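# Move the wooden block from bench to cart floor

## Task

Lift the wooden block off the bench and lay it flat on the cart's floor at the handle end, next to the profiles. The drop flap must stay open, and anything already accomplished must still hold at the finish. Release the block, pull back, and finish with both hands empty, away from the cart and touching nothing. The robot must not fall over or be left tilted.

## Robot and tools

ROBOT. A Rainbow Robotics RB-Y1 in a physics simulator. It has a two-wheel drive base with two rear casters and cannot strafe. The base is 0.58 m wide and extends 0.10 m ahead of the drive axle and 0.57 m behind it. Spinning in place sweeps a 0.58 m radius. Above the base is a torso whose lower leg folds at an ankle, knee and hip. It carries a head and two 7-joint arms, each with a parallel gripper. Each wrist has a camera case sticking out sideways that can collide, making the robot up to 0.73 m wide (0.65 m with both forearms rolled by half a turn).

FRAMES. All positions are in metres. The base frame has its origin on the floor between the drive wheels, with x forward, y left and z up. The chest, left_hand and right_hand readouts are in this frame. A hand point is the midpoint between its finger pads. The fingers point along the hand's -z axis and close along its x axis. Printed hand positions can drift from the truth, especially at long reach or under load. base_odometry is in the frame the base had at scene start. It counts only wheel rotation, so slip shows up as travel. Heading is in rad, left positive, from -3.142 to 3.142.

move. One call runs one action.
- Valid combinations: base and/or joints, optionally with min_time_s or contact_limits; target alone or with min_time_s; or contact_limits alone. A call with no action just reports state and images. Any unknown key makes the call invalid.
- base: a single velocity command {x_m_s, turn_rad_s, for_s}, not a destination. x_m_s is forward speed, 0 or magnitude 0.005 to 0.4 m/s. turn_rad_s is turn rate, left positive, 0 or magnitude 0.02 to 1.509 rad/s. for_s is 0.1 to 5 s, rounded to 1/30 s. Omitted velocities are 0. Acceleration is 0.4 m/s² (turning 0.5 rad/s²), so the base coasts up to 1 s (turning 3.1 s) after for_s. Travel is about v × for_s, or 0.4 × for_s² (turning 0.5 × for_s²) when for_s is too short to reach speed. If |x_m_s| + 0.27 × |turn_rad_s| exceeds 0.4, both are scaled down. Combining the two gives a curve.
- joints: absolute targets keyed by joint name, in rad; grippers are in m of pad opening, 0 to 0.1. Ranges:
  - torso_squat_rad 0 to 1.2 (larger lowers the chest).
  - torso_shift_rad -0.3 to 0.6 (positive moves the hips forward).
  - torso_pitch_rad -0.2 to 1.4 (positive leans forward).
  - torso_yaw_rad -1.5 to 1.5 (left positive; raise both arms sideways 0.2 rad or more first).
  - Shoulder pitch ±2.356 (negative swings the arm forward and up).
  - left_shoulder_roll_rad 0 to 3.141 and right_shoulder_roll_rad -3.141 to 0 (away from the body lifts outward).
  - Shoulder yaw ±2.094.
  - Elbow -2.617 to 0.01 (negative bends).
  - Forearm roll ±3.141.
  - Wrist pitch -1.57 to 1.919.
  - Hand roll ±2.705.
  - head_pan_rad ±0.523; head_tilt_rad -0.35 to 1.57 (positive looks down).
  Yaw, forearm roll and hand roll share the same sign sense on both arms.
  Torso combined limits: squat+shift ≤ 1.52; squat−shift+pitch ≤ 1.57; shift+0.5 pitch−0.4 squat ≤ 0.7; shift+0.3 pitch−0.5 squat ≤ 0.39. Breaking one leaves the torso joints off_target.
- target: {side: "left"|"right", x, y, z, quat_wxyz}. This is an absolute hand pose in the base frame: x, y, z in m (-3 to 3), with the quaternion in the same form as the hand readouts. It is solved once into joint angles, so the hand follows an arc; split long moves into short steps. The elbow is never straightened beyond -0.267. It is refused while an earlier move is still running.
- min_time_s: 0.1 to 8 s, the minimum duration for arm, head and torso motions.
- contact_limits: gripper current caps in mA, 200 to 672.5, keyed left_gripper_m and right_gripper_m. The default is 672.5 and a cap persists until changed.
- cameras: any of head_camera, left_wrist_camera, right_wrist_camera or all; [] means none.
- blocking: default true waits until everything is at rest. false returns after about 0.5 s while motion continues.

OTHER TOOLS.
- wait(seconds 0 to 10, cameras): holds without new commands and returns early once motion stops.
- stop(cameras): brakes everything still moving.
- zoom_image(camera, region [x0,y0,x1,y1] in pixels, at most 504×504): magnifies the latest image. The head image is 896×504 and the wrist images are 644×364.
- read_manual: shows the licences.
- finished_scene(scene): ends the scene; it cannot be undone.

RESULTS.
- move: reads done, or the worst motion status.
- Hand status: reached (within 10 mm and 2°), short (with the distance remaining), or refused (with the reason).
- off_target: a joint stopped away from its goal and may still push.
- contact_stop (torso only), time_out, limit_stop_at_<name> (own-body guard or joint limits): an uncommanded stop, which also stops the whole torso or arm group. After a refusal or such a stop, any later move, wait or finished_scene calls in the same reply are skipped.
- joint command not followed / not_followed: the arm-collision check withheld the arm's targets.
- on_its_own: what the robot did that this call did not command.
- wheel_motors_off=1: the wheels stalled under load and are off for 2 s.
- lidar_m: 12 ranges in 30° sectors, the first straight ahead, counted counter-clockwise; it sees only at 0.23 m height.
- motor_effort: wheel load in %, peak in brackets; under about 30 at rest is normal.
- Joint torques, external torques, wrist force/torque (uncalibrated, offset up to 16 N) and motor temperatures are also reported.

GRASPING. Command an opening at least 0.005 m narrower than the object. The gripper then reports off_target or done, and both are fine.

AVOID.
- Letting the arms hit or press on each other, including fingers and camera cases. Keep the shoulders rolled outward about 0.5 rad when both reach forward.
- Exceeding joint load limits, which causes a 10 s torque_fault. The limits are 65.8 N m at the shoulders, 33.8 at the elbow, 23.5 at the wrist joints, and any held weight counts.
- Motors reaching 80 °C: the arm brakes for 30 to 60 s, with MOTOR HOT warning from 65 °C.
- Heavy loads held far forward, and sharp stops after driving forward, which can tip the robot.
- Driving into furniture: the wheels keep pushing and the body can snag and topple.
- Dropping or releasing a moving object, slamming, and hard pushes.

The simulation keeps running while you think.

Each tool is called after "Emit:" by a JSON object that holds its "op" and its "data", one argument or row to a line.

## Session

Emit:
{"op": "move", "data": {

}}

Scene clock: 0.00 s.
Joint torques (N m): no reading
External joint torques (N m): no reading
Motor temperatures (°C): left_arm=[30 28 32 36 34 33 38] | right_arm=[34 30 32 30 35 36 34]
Wrist force (N): no reading
Wrist torque (N m): no reading
Wrist force, peak (N): no reading
base_odometry: x=+0.000 y=+0.000 heading=+0.000
lidar_m: 0.75 1.03 1.57 4.58 1.52 1.08 1.02 1.07 1.44 3.60 1.10 0.78
base_status: not commanded
joint_positions: torso_squat_rad=+0.350 torso_shift_rad=+0.000 torso_pitch_rad=+0.000 torso_yaw_rad=+0.000 left_shoulder_pitch_rad=+0.037 left_shoulder_roll_rad=+0.004 left_shoulder_yaw_rad=-0.043 left_elbow_rad=-0.196 left_forearm_roll_rad=-0.014 left_wrist_pitch_rad=+0.002 left_hand_roll_rad=+0.027 left_gripper_m=+0.099 right_shoulder_pitch_rad=-0.040 right_shoulder_roll_rad=-0.021 right_shoulder_yaw_rad=-0.018 right_elbow_rad=-0.235 right_forearm_roll_rad=+0.049 right_wrist_pitch_rad=-0.014 right_hand_roll_rad=+0.035 right_gripper_m=+0.099 head_pan_rad=+0.000 head_tilt_rad=+0.400
joint_status: not commanded
wheel_motors_off: 0
motor_effort: left_wheel=+0 right_wheel=+0
chest: x=-0.2280 y=+0.0001 z=+1.2475 quat_wxyz=(+1.000, +0.000, +0.000, +0.000) (m; base frame)
left_hand: x=-0.1598 y=+0.2200 z=+0.5653 quat_wxyz=(+0.997, +0.000, -0.079, -0.009) (m; base frame)
right_hand: x=-0.0823 y=-0.2360 z=+0.5770 quat_wxyz=(+0.989, -0.016, -0.142, +0.041) (m; base frame)
pictures: head_camera, left_wrist_camera, right_wrist_camera
camera_calibration:
left_wrist_camera: T_world_to_cam=[[0.988724, 0.00955725, 0.149443, 0.0708295], [-0.0605519, -0.88722, 0.457355, -0.0439141], [0.13696, -0.461247, -0.876637, 0.69141], [0, 0, 0, 1]] pos_world=[-0.167385, 0.279272, 0.615616]
right_wrist_camera: T_world_to_cam=[[-0.945892, -0.11441, -0.303643, 0.0691098], [-0.245093, 0.865166, 0.437513, -0.0414065], [0.212646, 0.488261, -0.846394, 0.69334], [0, 0, 0, 1]] pos_world=[-0.0922137, -0.2948, 0.62594]

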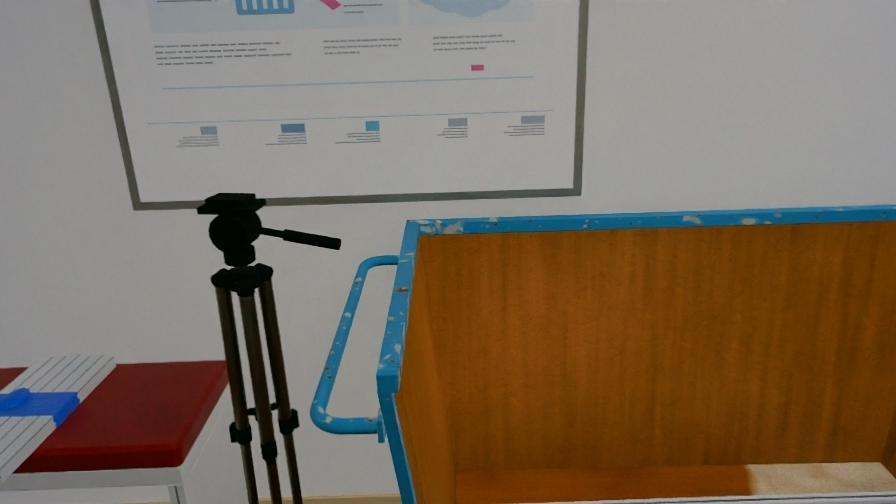

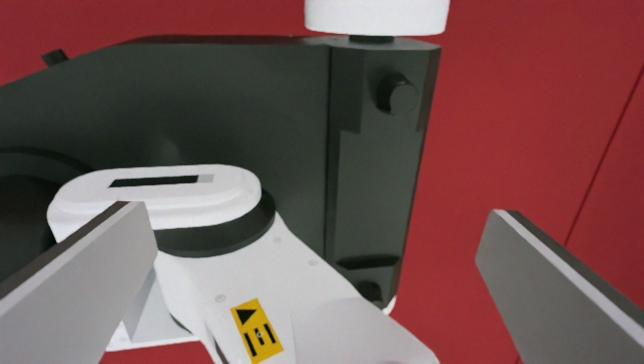

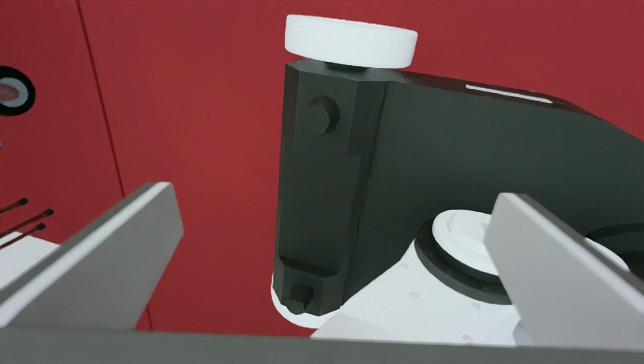

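Look around.

Emit:
{"op": "move", "data": {
  "joints": {"head_pan_rad":0.0,"head_tilt_rad":0.95},
  "cameras": ["head_camera"]
}}

Emit:
{"op": "move", "data": {
  "joints": {"head_pan_rad":-0.52,"head_tilt_rad":0.75},
  "cameras": ["head_camera"]
}}

Emit:
{"op": "move", "data": {
  "joints": {"head_pan_rad":0.52,"head_tilt_rad":0.75},
  "cameras": ["head_camera"]
}}

Scene clock: 1.93 s.
Joint torques (N m): left_arm=[-1.54 -0.57 0.84 -0.46 -0.01 -0.65 -0.03] | right_arm=[-3.74 -0.72 -0.5 -1.37 -0.01 -0.44 -0.03]
External joint torques (N m): left_arm=[-0.15 -0.72 0.82 0.1 -0.01 -0.23 -0.02] | right_arm=[-0.14 0.39 -0.46 0.27 -0.07 0.16 -0.04]
Wrist force (N): left_arm=[-0.4 1.5 -7.7] | right_arm=[-2.9 1.1 -4.5]
Wrist torque (N m): left_arm=[-0.28 0.11 0.08] | right_arm=[-0.11 -0.12 -0.09]
Wrist force, peak (N): left_arm=[-0.7 1.3 -8.3] | right_arm=[-2.9 0.8 -5.4]
move: done
base_odometry: x=+0.000 y=+0.000 heading=+0.000
lidar_m: 0.74 1.03 1.57 4.56 1.54 1.08 1.02 1.09 1.45 3.60 1.10 0.79
base_status: not commanded
joint_positions: torso_squat_rad=+0.350 torso_shift_rad=+0.000 torso_pitch_rad=+0.000 torso_yaw_rad=+0.000 left_shoulder_pitch_rad=+0.037 left_shoulder_roll_rad=+0.004 left_shoulder_yaw_rad=-0.043 left_elbow_rad=-0.196 left_forearm_roll_rad=-0.014 left_wrist_pitch_rad=+0.002 left_hand_roll_rad=+0.027 left_gripper_m=+0.099 right_shoulder_pitch_rad=-0.040 right_shoulder_roll_rad=-0.021 right_shoulder_yaw_rad=-0.018 right_elbow_rad=-0.235 right_forearm_roll_rad=+0.049 right_wrist_pitch_rad=-0.014 right_hand_roll_rad=+0.035 right_gripper_m=+0.099 head_pan_rad=+0.000 head_tilt_rad=+0.950
joint_status: all done
wheel_motors_off: 0
motor_effort: left_wheel=+0(1) right_wheel=+0(2)
chest: x=-0.2280 y=+0.0001 z=+1.2475 quat_wxyz=(+1.000, +0.000, +0.000, +0.000) (m; base frame)
left_hand: x=-0.1598 y=+0.2200 z=+0.5653 quat_wxyz=(+0.997, +0.000, -0.079, -0.009) (m; base frame)
right_hand: x=-0.0823 y=-0.2360 z=+0.5770 quat_wxyz=(+0.989, -0.016, -0.142, +0.041) (m; base frame)
pictures: head_camera
camera_calibration:
head_camera: T_world_to_cam=[[-0.00904562, -0.999504, -0.0301617, 0.0410089], [-0.778767, 0.0259619, -0.626776, 0.798493], [0.627248, 0.0178193, -0.778616, 1.20146], [0, 0, 0, 1]] pos_world=[-0.131404, -0.00115112, 1.43719]

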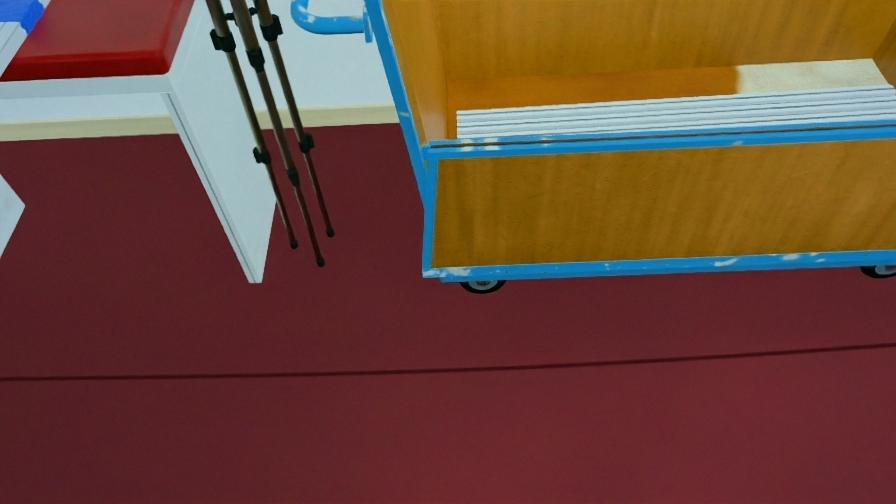

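Scene clock: 2.93 s.
Joint torques (N m): left_arm=[-1.64 -0.9 0.51 -0.43 -0.14 -0.67 -0.15] | right_arm=[-3.57 -0.52 -0.61 -1.42 -0.08 -0.64 0]
External joint torques (N m): left_arm=[-0.26 -1.05 0.5 0.12 -0.14 -0.25 -0.14] | right_arm=[0.03 0.59 -0.56 0.21 -0.14 -0.04 -0.01]
Wrist force (N): left_arm=[-0.1 1.4 -7.8] | right_arm=[-2.7 1.2 -4.9]
Wrist torque (N m): left_arm=[-0.27 0.13 0.12] | right_arm=[-0.11 -0.12 -0.11]
Wrist force, peak (N): left_arm=[0.3 1.8 -8.1] | right_arm=[-2.9 1.1 -5.5]
move: done
base_odometry: x=+0.000 y=+0.000 heading=+0.000
lidar_m: 0.74 1.03 1.57 4.55 1.52 1.08 1.03 1.08 1.43 3.61 1.10 0.78
base_status: not commanded
joint_positions: torso_squat_rad=+0.350 torso_shift_rad=+0.000 torso_pitch_rad=+0.000 torso_yaw_rad=+0.000 left_shoulder_pitch_rad=+0.037 left_shoulder_roll_rad=+0.004 left_shoulder_yaw_rad=-0.043 left_elbow_rad=-0.196 left_forearm_roll_rad=-0.014 left_wrist_pitch_rad=+0.002 left_hand_roll_rad=+0.027 left_gripper_m=+0.099 right_shoulder_pitch_rad=-0.040 right_shoulder_roll_rad=-0.021 right_shoulder_yaw_rad=-0.018 right_elbow_rad=-0.235 right_forearm_roll_rad=+0.049 right_wrist_pitch_rad=-0.014 right_hand_roll_rad=+0.035 right_gripper_m=+0.099 head_pan_rad=-0.520 head_tilt_rad=+0.750
joint_status: all done
wheel_motors_off: 0
motor_effort: left_wheel=+0(1) right_wheel=+0(1)
chest: x=-0.2280 y=+0.0001 z=+1.2475 quat_wxyz=(+1.000, +0.000, +0.000, +0.000) (m; base frame)
left_hand: x=-0.1598 y=+0.2200 z=+0.5653 quat_wxyz=(+0.997, +0.000, -0.079, -0.009) (m; base frame)
right_hand: x=-0.0823 y=-0.2360 z=+0.5770 quat_wxyz=(+0.989, -0.016, -0.142, +0.041) (m; base frame)
pictures: head_camera
camera_calibration:
head_camera: T_world_to_cam=[[-0.499147, -0.865949, -0.0313793, -0.0582701], [-0.541357, 0.339914, -0.769019, 1.05324], [0.676598, -0.366867, -0.638455, 1.0088], [0, 0, 0, 1]] pos_world=[-0.141457, -0.0383757, 1.45221]

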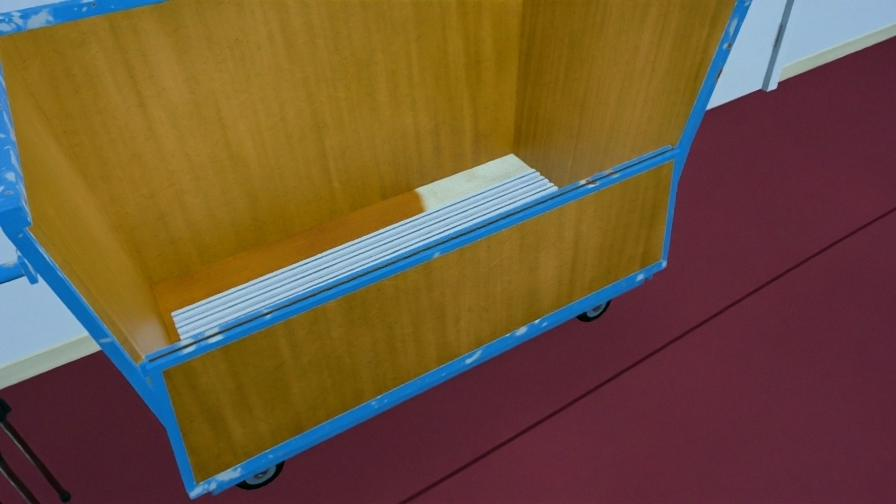

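Scene clock: 4.30 s.
Joint torques (N m): left_arm=[-1.46 -0.77 0.71 -0.52 0.02 -0.68 0.04] | right_arm=[-3.29 -0.73 -1.15 -1.49 -0.08 -0.56 -0.02]
External joint torques (N m): left_arm=[-0.08 -0.92 0.7 0.03 0.01 -0.26 0.05] | right_arm=[0.31 0.39 -1.11 0.14 -0.14 0.04 -0.04]
Wrist force (N): left_arm=[-0.2 1.4 -8.1] | right_arm=[-2.8 0.8 -4.9]
Wrist torque (N m): left_arm=[-0.31 0.11 0.08] | right_arm=[-0.05 -0.11 -0.09]
Wrist force, peak (N): left_arm=[-0.2 1.4 -8.1] | right_arm=[-2.9 1.6 -5.1]
move: done
base_odometry: x=+0.000 y=+0.000 heading=+0.000
lidar_m: 0.74 1.03 1.56 4.55 1.51 1.07 1.02 1.09 1.42 3.60 1.10 0.76
base_status: not commanded
joint_positions: torso_squat_rad=+0.350 torso_shift_rad=+0.000 torso_pitch_rad=+0.000 torso_yaw_rad=+0.000 left_shoulder_pitch_rad=+0.037 left_shoulder_roll_rad=+0.004 left_shoulder_yaw_rad=-0.043 left_elbow_rad=-0.196 left_forearm_roll_rad=-0.014 left_wrist_pitch_rad=+0.002 left_hand_roll_rad=+0.027 left_gripper_m=+0.099 right_shoulder_pitch_rad=-0.040 right_shoulder_roll_rad=-0.021 right_shoulder_yaw_rad=-0.018 right_elbow_rad=-0.235 right_forearm_roll_rad=+0.049 right_wrist_pitch_rad=-0.014 right_hand_roll_rad=+0.035 right_gripper_m=+0.099 head_pan_rad=+0.520 head_tilt_rad=+0.750
joint_status: all done
wheel_motors_off: 0
motor_effort: left_wheel=+1(1) right_wheel=+0(2)
chest: x=-0.2280 y=+0.0001 z=+1.2475 quat_wxyz=(+1.000, +0.000, +0.000, +0.000) (m; base frame)
left_hand: x=-0.1598 y=+0.2200 z=+0.5653 quat_wxyz=(+0.997, +0.000, -0.079, -0.009) (m; base frame)
right_hand: x=-0.0823 y=-0.2360 z=+0.5770 quat_wxyz=(+0.989, -0.016, -0.142, +0.041) (m; base frame)
pictures: head_camera
camera_calibration:
head_camera: T_world_to_cam=[[0.49413, -0.868821, -0.0313873, 0.146358], [-0.567293, -0.294862, -0.768918, 1.04785], [0.658797, 0.397752, -0.638577, 1.00522], [0, 0, 0, 1]] pos_world=[-0.140114, 0.0363043, 1.45221]

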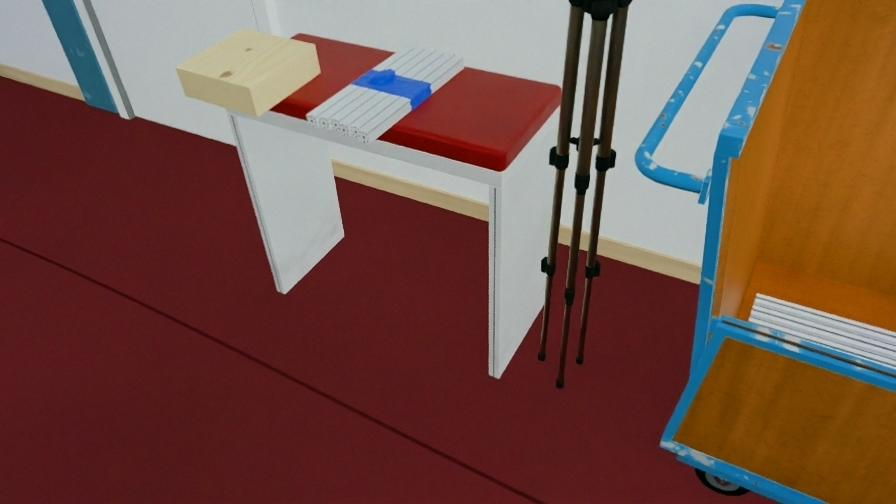

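Emit:
{"op": "move", "data": {
  "joints": {"head_pan_rad":-0.25,"head_tilt_rad":0.75,"torso_squat_rad":0.0},
  "cameras": ["head_camera"]
}}

Emit:
{"op": "zoom_image", "data": {
  "camera": "head_camera",
  "region": [200, 100, 560, 400]
}}

Emit:
{"op": "move", "data": {
  "joints": {"head_pan_rad":0.52,"head_tilt_rad":0.7},
  "cameras": ["head_camera"]
}}

Emit:
{"op": "zoom_image", "data": {
  "camera": "head_camera",
  "region": [100, 0, 600, 300]
}}

Scene clock: 16.93 s.
Joint torques (N m): left_arm=[-1.49 -0.69 0.7 -0.58 -0.07 -0.67 -0.06] | right_arm=[-3.51 -0.5 -0.66 -1.39 -0.07 -0.43 -0.05]
External joint torques (N m): left_arm=[-0.11 -0.84 0.69 -0.02 -0.07 -0.24 -0.06] | right_arm=[0.09 0.62 -0.62 0.24 -0.13 0.16 -0.06]
Wrist force (N): left_arm=[-0.3 0.9 -7.3] | right_arm=[-2.8 1.4 -5.1]
Wrist torque (N m): left_arm=[-0.25 0.12 0.10] | right_arm=[-0.12 -0.16 -0.12]
Wrist force, peak (N): left_arm=[0.1 1.3 -8.6] | right_arm=[-2.7 1.7 -5.5]
move: done
base_odometry: x=+0.000 y=+0.000 heading=+0.000
lidar_m: 0.75 1.03 1.56 4.57 1.51 1.08 1.03 1.08 1.45 3.60 1.11 0.78
base_status: not commanded
joint_positions: torso_squat_rad=+0.000 torso_shift_rad=+0.000 torso_pitch_rad=+0.000 torso_yaw_rad=+0.000 left_shoulder_pitch_rad=+0.037 left_shoulder_roll_rad=+0.004 left_shoulder_yaw_rad=-0.043 left_elbow_rad=-0.196 left_forearm_roll_rad=-0.014 left_wrist_pitch_rad=+0.002 left_hand_roll_rad=+0.027 left_gripper_m=+0.099 right_shoulder_pitch_rad=-0.040 right_shoulder_roll_rad=-0.021 right_shoulder_yaw_rad=-0.018 right_elbow_rad=-0.235 right_forearm_roll_rad=+0.049 right_wrist_pitch_rad=-0.014 right_hand_roll_rad=+0.035 right_gripper_m=+0.099 head_pan_rad=-0.250 head_tilt_rad=+0.750
joint_status: all done
wheel_motors_off: 0
motor_effort: left_wheel=+0(1) right_wheel=+2(2)
chest: x=-0.2279 y=+0.0001 z=+1.2899 quat_wxyz=(+1.000, +0.000, +0.000, +0.000) (m; base frame)
left_hand: x=-0.1598 y=+0.2200 z=+0.6077 quat_wxyz=(+0.997, +0.000, -0.079, -0.009) (m; base frame)
right_hand: x=-0.0824 y=-0.2360 z=+0.6195 quat_wxyz=(+0.989, -0.016, -0.142, +0.041) (m; base frame)
pictures: head_camera
camera_calibration:
head_camera: T_world_to_cam=[[-0.250048, -0.967726, -0.0313548, -0.00562519], [-0.61255, 0.183188, -0.768911, 1.07111], [0.749839, -0.173059, -0.638586, 1.05107], [0, 0, 0, 1]] pos_world=[-0.133434, -0.0197613, 1.49461]

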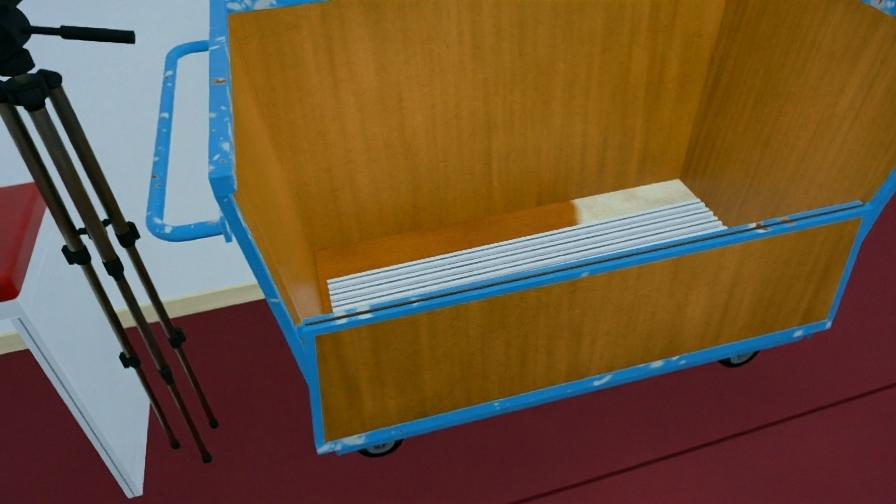

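Scaled by 1.400 from the camera's 896x504 image, which has a finer 1280x720 frame.

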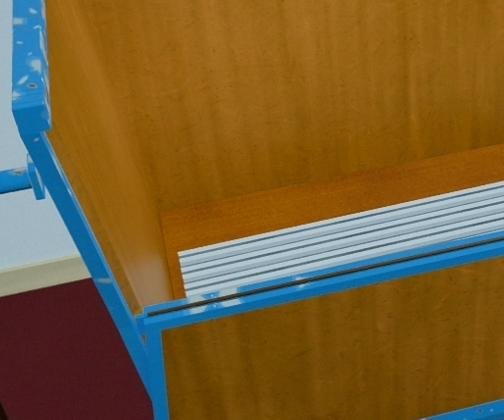

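Scene clock: 18.10 s.
Joint torques (N m): left_arm=[-1.7 -0.67 0.59 -0.41 -0.1 -0.64 0.08] | right_arm=[-3.25 -0.58 -0.76 -1.4 -0.06 -0.61 0.11]
External joint torques (N m): left_arm=[-0.33 -0.82 0.58 0.14 -0.11 -0.22 0.09] | right_arm=[0.34 0.54 -0.72 0.23 -0.12 -0.01 0.09]
Wrist force (N): left_arm=[-0.6 1.7 -7.9] | right_arm=[-2.5 1.0 -4.8]
Wrist torque (N m): left_arm=[-0.30 0.09 0.05] | right_arm=[-0.08 -0.12 -0.11]
Wrist force, peak (N): left_arm=[0.0 1.5 -8.4] | right_arm=[-2.9 0.8 -5.3]
move: done
base_odometry: x=+0.000 y=+0.000 heading=+0.000
lidar_m: 0.74 1.04 1.57 4.56 1.51 1.07 1.03 1.08 1.44 3.61 1.10 0.79
base_status: not commanded
joint_positions: torso_squat_rad=+0.000 torso_shift_rad=+0.000 torso_pitch_rad=+0.000 torso_yaw_rad=+0.000 left_shoulder_pitch_rad=+0.037 left_shoulder_roll_rad=+0.004 left_shoulder_yaw_rad=-0.043 left_elbow_rad=-0.196 left_forearm_roll_rad=-0.014 left_wrist_pitch_rad=+0.002 left_hand_roll_rad=+0.027 left_gripper_m=+0.099 right_shoulder_pitch_rad=-0.040 right_shoulder_roll_rad=-0.021 right_shoulder_yaw_rad=-0.018 right_elbow_rad=-0.235 right_forearm_roll_rad=+0.049 right_wrist_pitch_rad=-0.014 right_hand_roll_rad=+0.035 right_gripper_m=+0.099 head_pan_rad=+0.520 head_tilt_rad=+0.700
joint_status: all done
wheel_motors_off: 0
motor_effort: left_wheel=+1(1) right_wheel=-1(2)
chest: x=-0.2279 y=+0.0001 z=+1.2899 quat_wxyz=(+1.000, +0.000, +0.000, +0.000) (m; base frame)
left_hand: x=-0.1598 y=+0.2200 z=+0.6077 quat_wxyz=(+0.997, +0.000, -0.079, -0.009) (m; base frame)
right_hand: x=-0.0824 y=-0.2360 z=+0.6195 quat_wxyz=(+0.989, -0.016, -0.142, +0.041) (m; base frame)
pictures: head_camera
camera_calibration:
head_camera: T_world_to_cam=[[0.495446, -0.868067, -0.0315183, 0.148171], [-0.533347, -0.275366, -0.799822, 1.13355], [0.68562, 0.413079, -0.59941, 0.979324], [0, 0, 0, 1]] pos_world=[-0.140281, 0.0362238, 1.49832]

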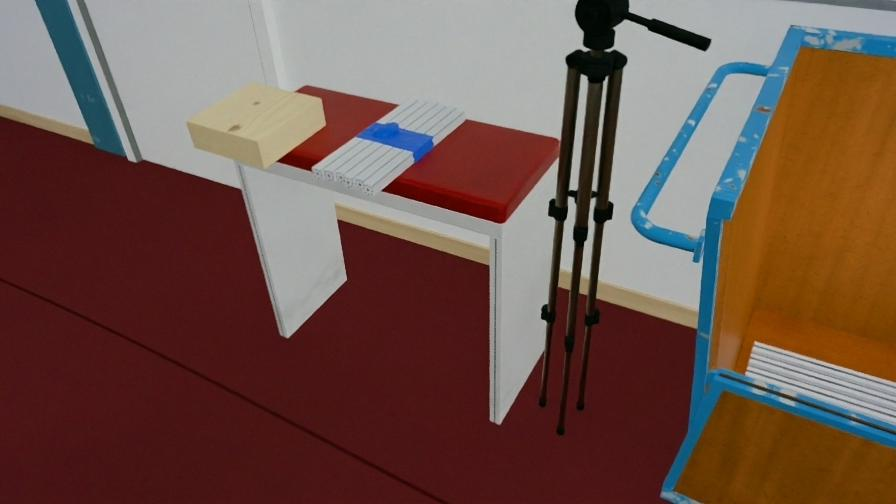

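Scaled by 1.008 from the camera's 896x504 image, which has a finer 1280x720 frame.

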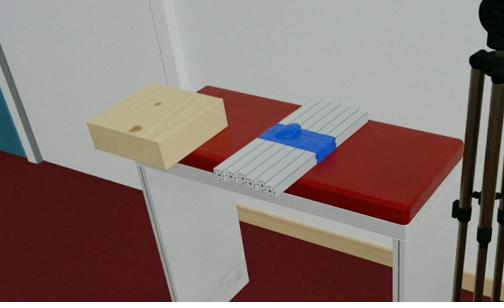

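Emit:
{"op": "move", "data": {
  "base": {"x_m_s":0.3,"for_s":1.4},
  "joints": {"head_pan_rad":0.0,"head_tilt_rad":0.85},
  "cameras": ["head_camera"]
}}

Emit:
{"op": "zoom_image", "data": {
  "camera": "head_camera",
  "region": [300, 100, 804, 500]
}}

Scene clock: 36.40 s.
Joint torques (N m): left_arm=[-1.13 -0.59 0.7 -0.48 0.02 -0.77 0.02] | right_arm=[-2.83 -0.94 -0.71 -1.17 -0.09 -0.57 -0.02]
External joint torques (N m): left_arm=[0.25 -0.74 0.69 0.07 0.02 -0.35 0.03] | right_arm=[0.77 0.18 -0.67 0.46 -0.15 0.03 -0.04]
Wrist force (N): left_arm=[0.4 1.4 -6.9] | right_arm=[-2.0 1.1 -4.6]
Wrist torque (N m): left_arm=[-0.28 0.21 0.06] | right_arm=[-0.08 -0.03 -0.13]
Wrist force, peak (N): left_arm=[-0.2 1.9 -8.4] | right_arm=[-3.2 1.1 -5.3]
move: done
base_odometry: x=+0.420 y=+0.000 heading=+0.000
lidar_m: 0.31 0.33 0.71 3.89 2.13 1.52 1.45 1.52 2.01 4.95 0.49 0.34
base_status: done (sent for 1.4 of 1.4 s)
joint_positions: torso_squat_rad=+0.000 torso_shift_rad=+0.000 torso_pitch_rad=+0.000 torso_yaw_rad=+0.000 left_shoulder_pitch_rad=+0.037 left_shoulder_roll_rad=+0.004 left_shoulder_yaw_rad=-0.043 left_elbow_rad=-0.196 left_forearm_roll_rad=-0.014 left_wrist_pitch_rad=+0.002 left_hand_roll_rad=+0.027 left_gripper_m=+0.099 right_shoulder_pitch_rad=-0.040 right_shoulder_roll_rad=-0.021 right_shoulder_yaw_rad=-0.018 right_elbow_rad=-0.235 right_forearm_roll_rad=+0.049 right_wrist_pitch_rad=-0.014 right_hand_roll_rad=+0.035 right_gripper_m=+0.099 head_pan_rad=+0.000 head_tilt_rad=+0.850
joint_status: all done
wheel_motors_off: 0
motor_effort: left_wheel=-1(24) right_wheel=+0(58)
chest: x=-0.2279 y=+0.0001 z=+1.2899 quat_wxyz=(+1.000, +0.000, +0.000, +0.000) (m; base frame)
left_hand: x=-0.1597 y=+0.2200 z=+0.6077 quat_wxyz=(+0.997, +0.000, -0.079, -0.009) (m; base frame)
right_hand: x=-0.0823 y=-0.2360 z=+0.6195 quat_wxyz=(+0.989, -0.016, -0.142, +0.041) (m; base frame)
pictures: head_camera
camera_calibration:
head_camera: T_world_to_cam=[[-0.00599111, -0.999504, -0.0309138, 0.0440383], [-0.712357, 0.0259616, -0.701337, 0.949887], [0.701791, 0.0178199, -0.71216, 1.15079], [0, 0, 0, 1]] pos_world=[-0.130693, -0.00115112, 1.4871]

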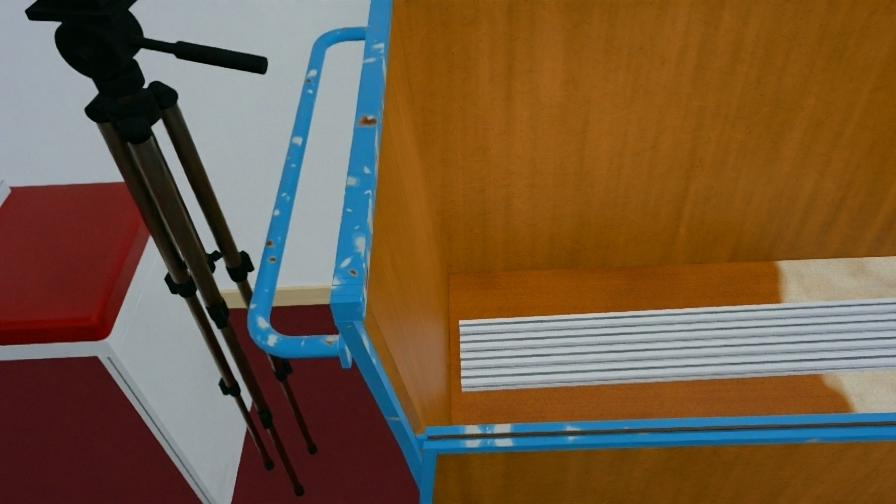

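Scaled by 1.000.

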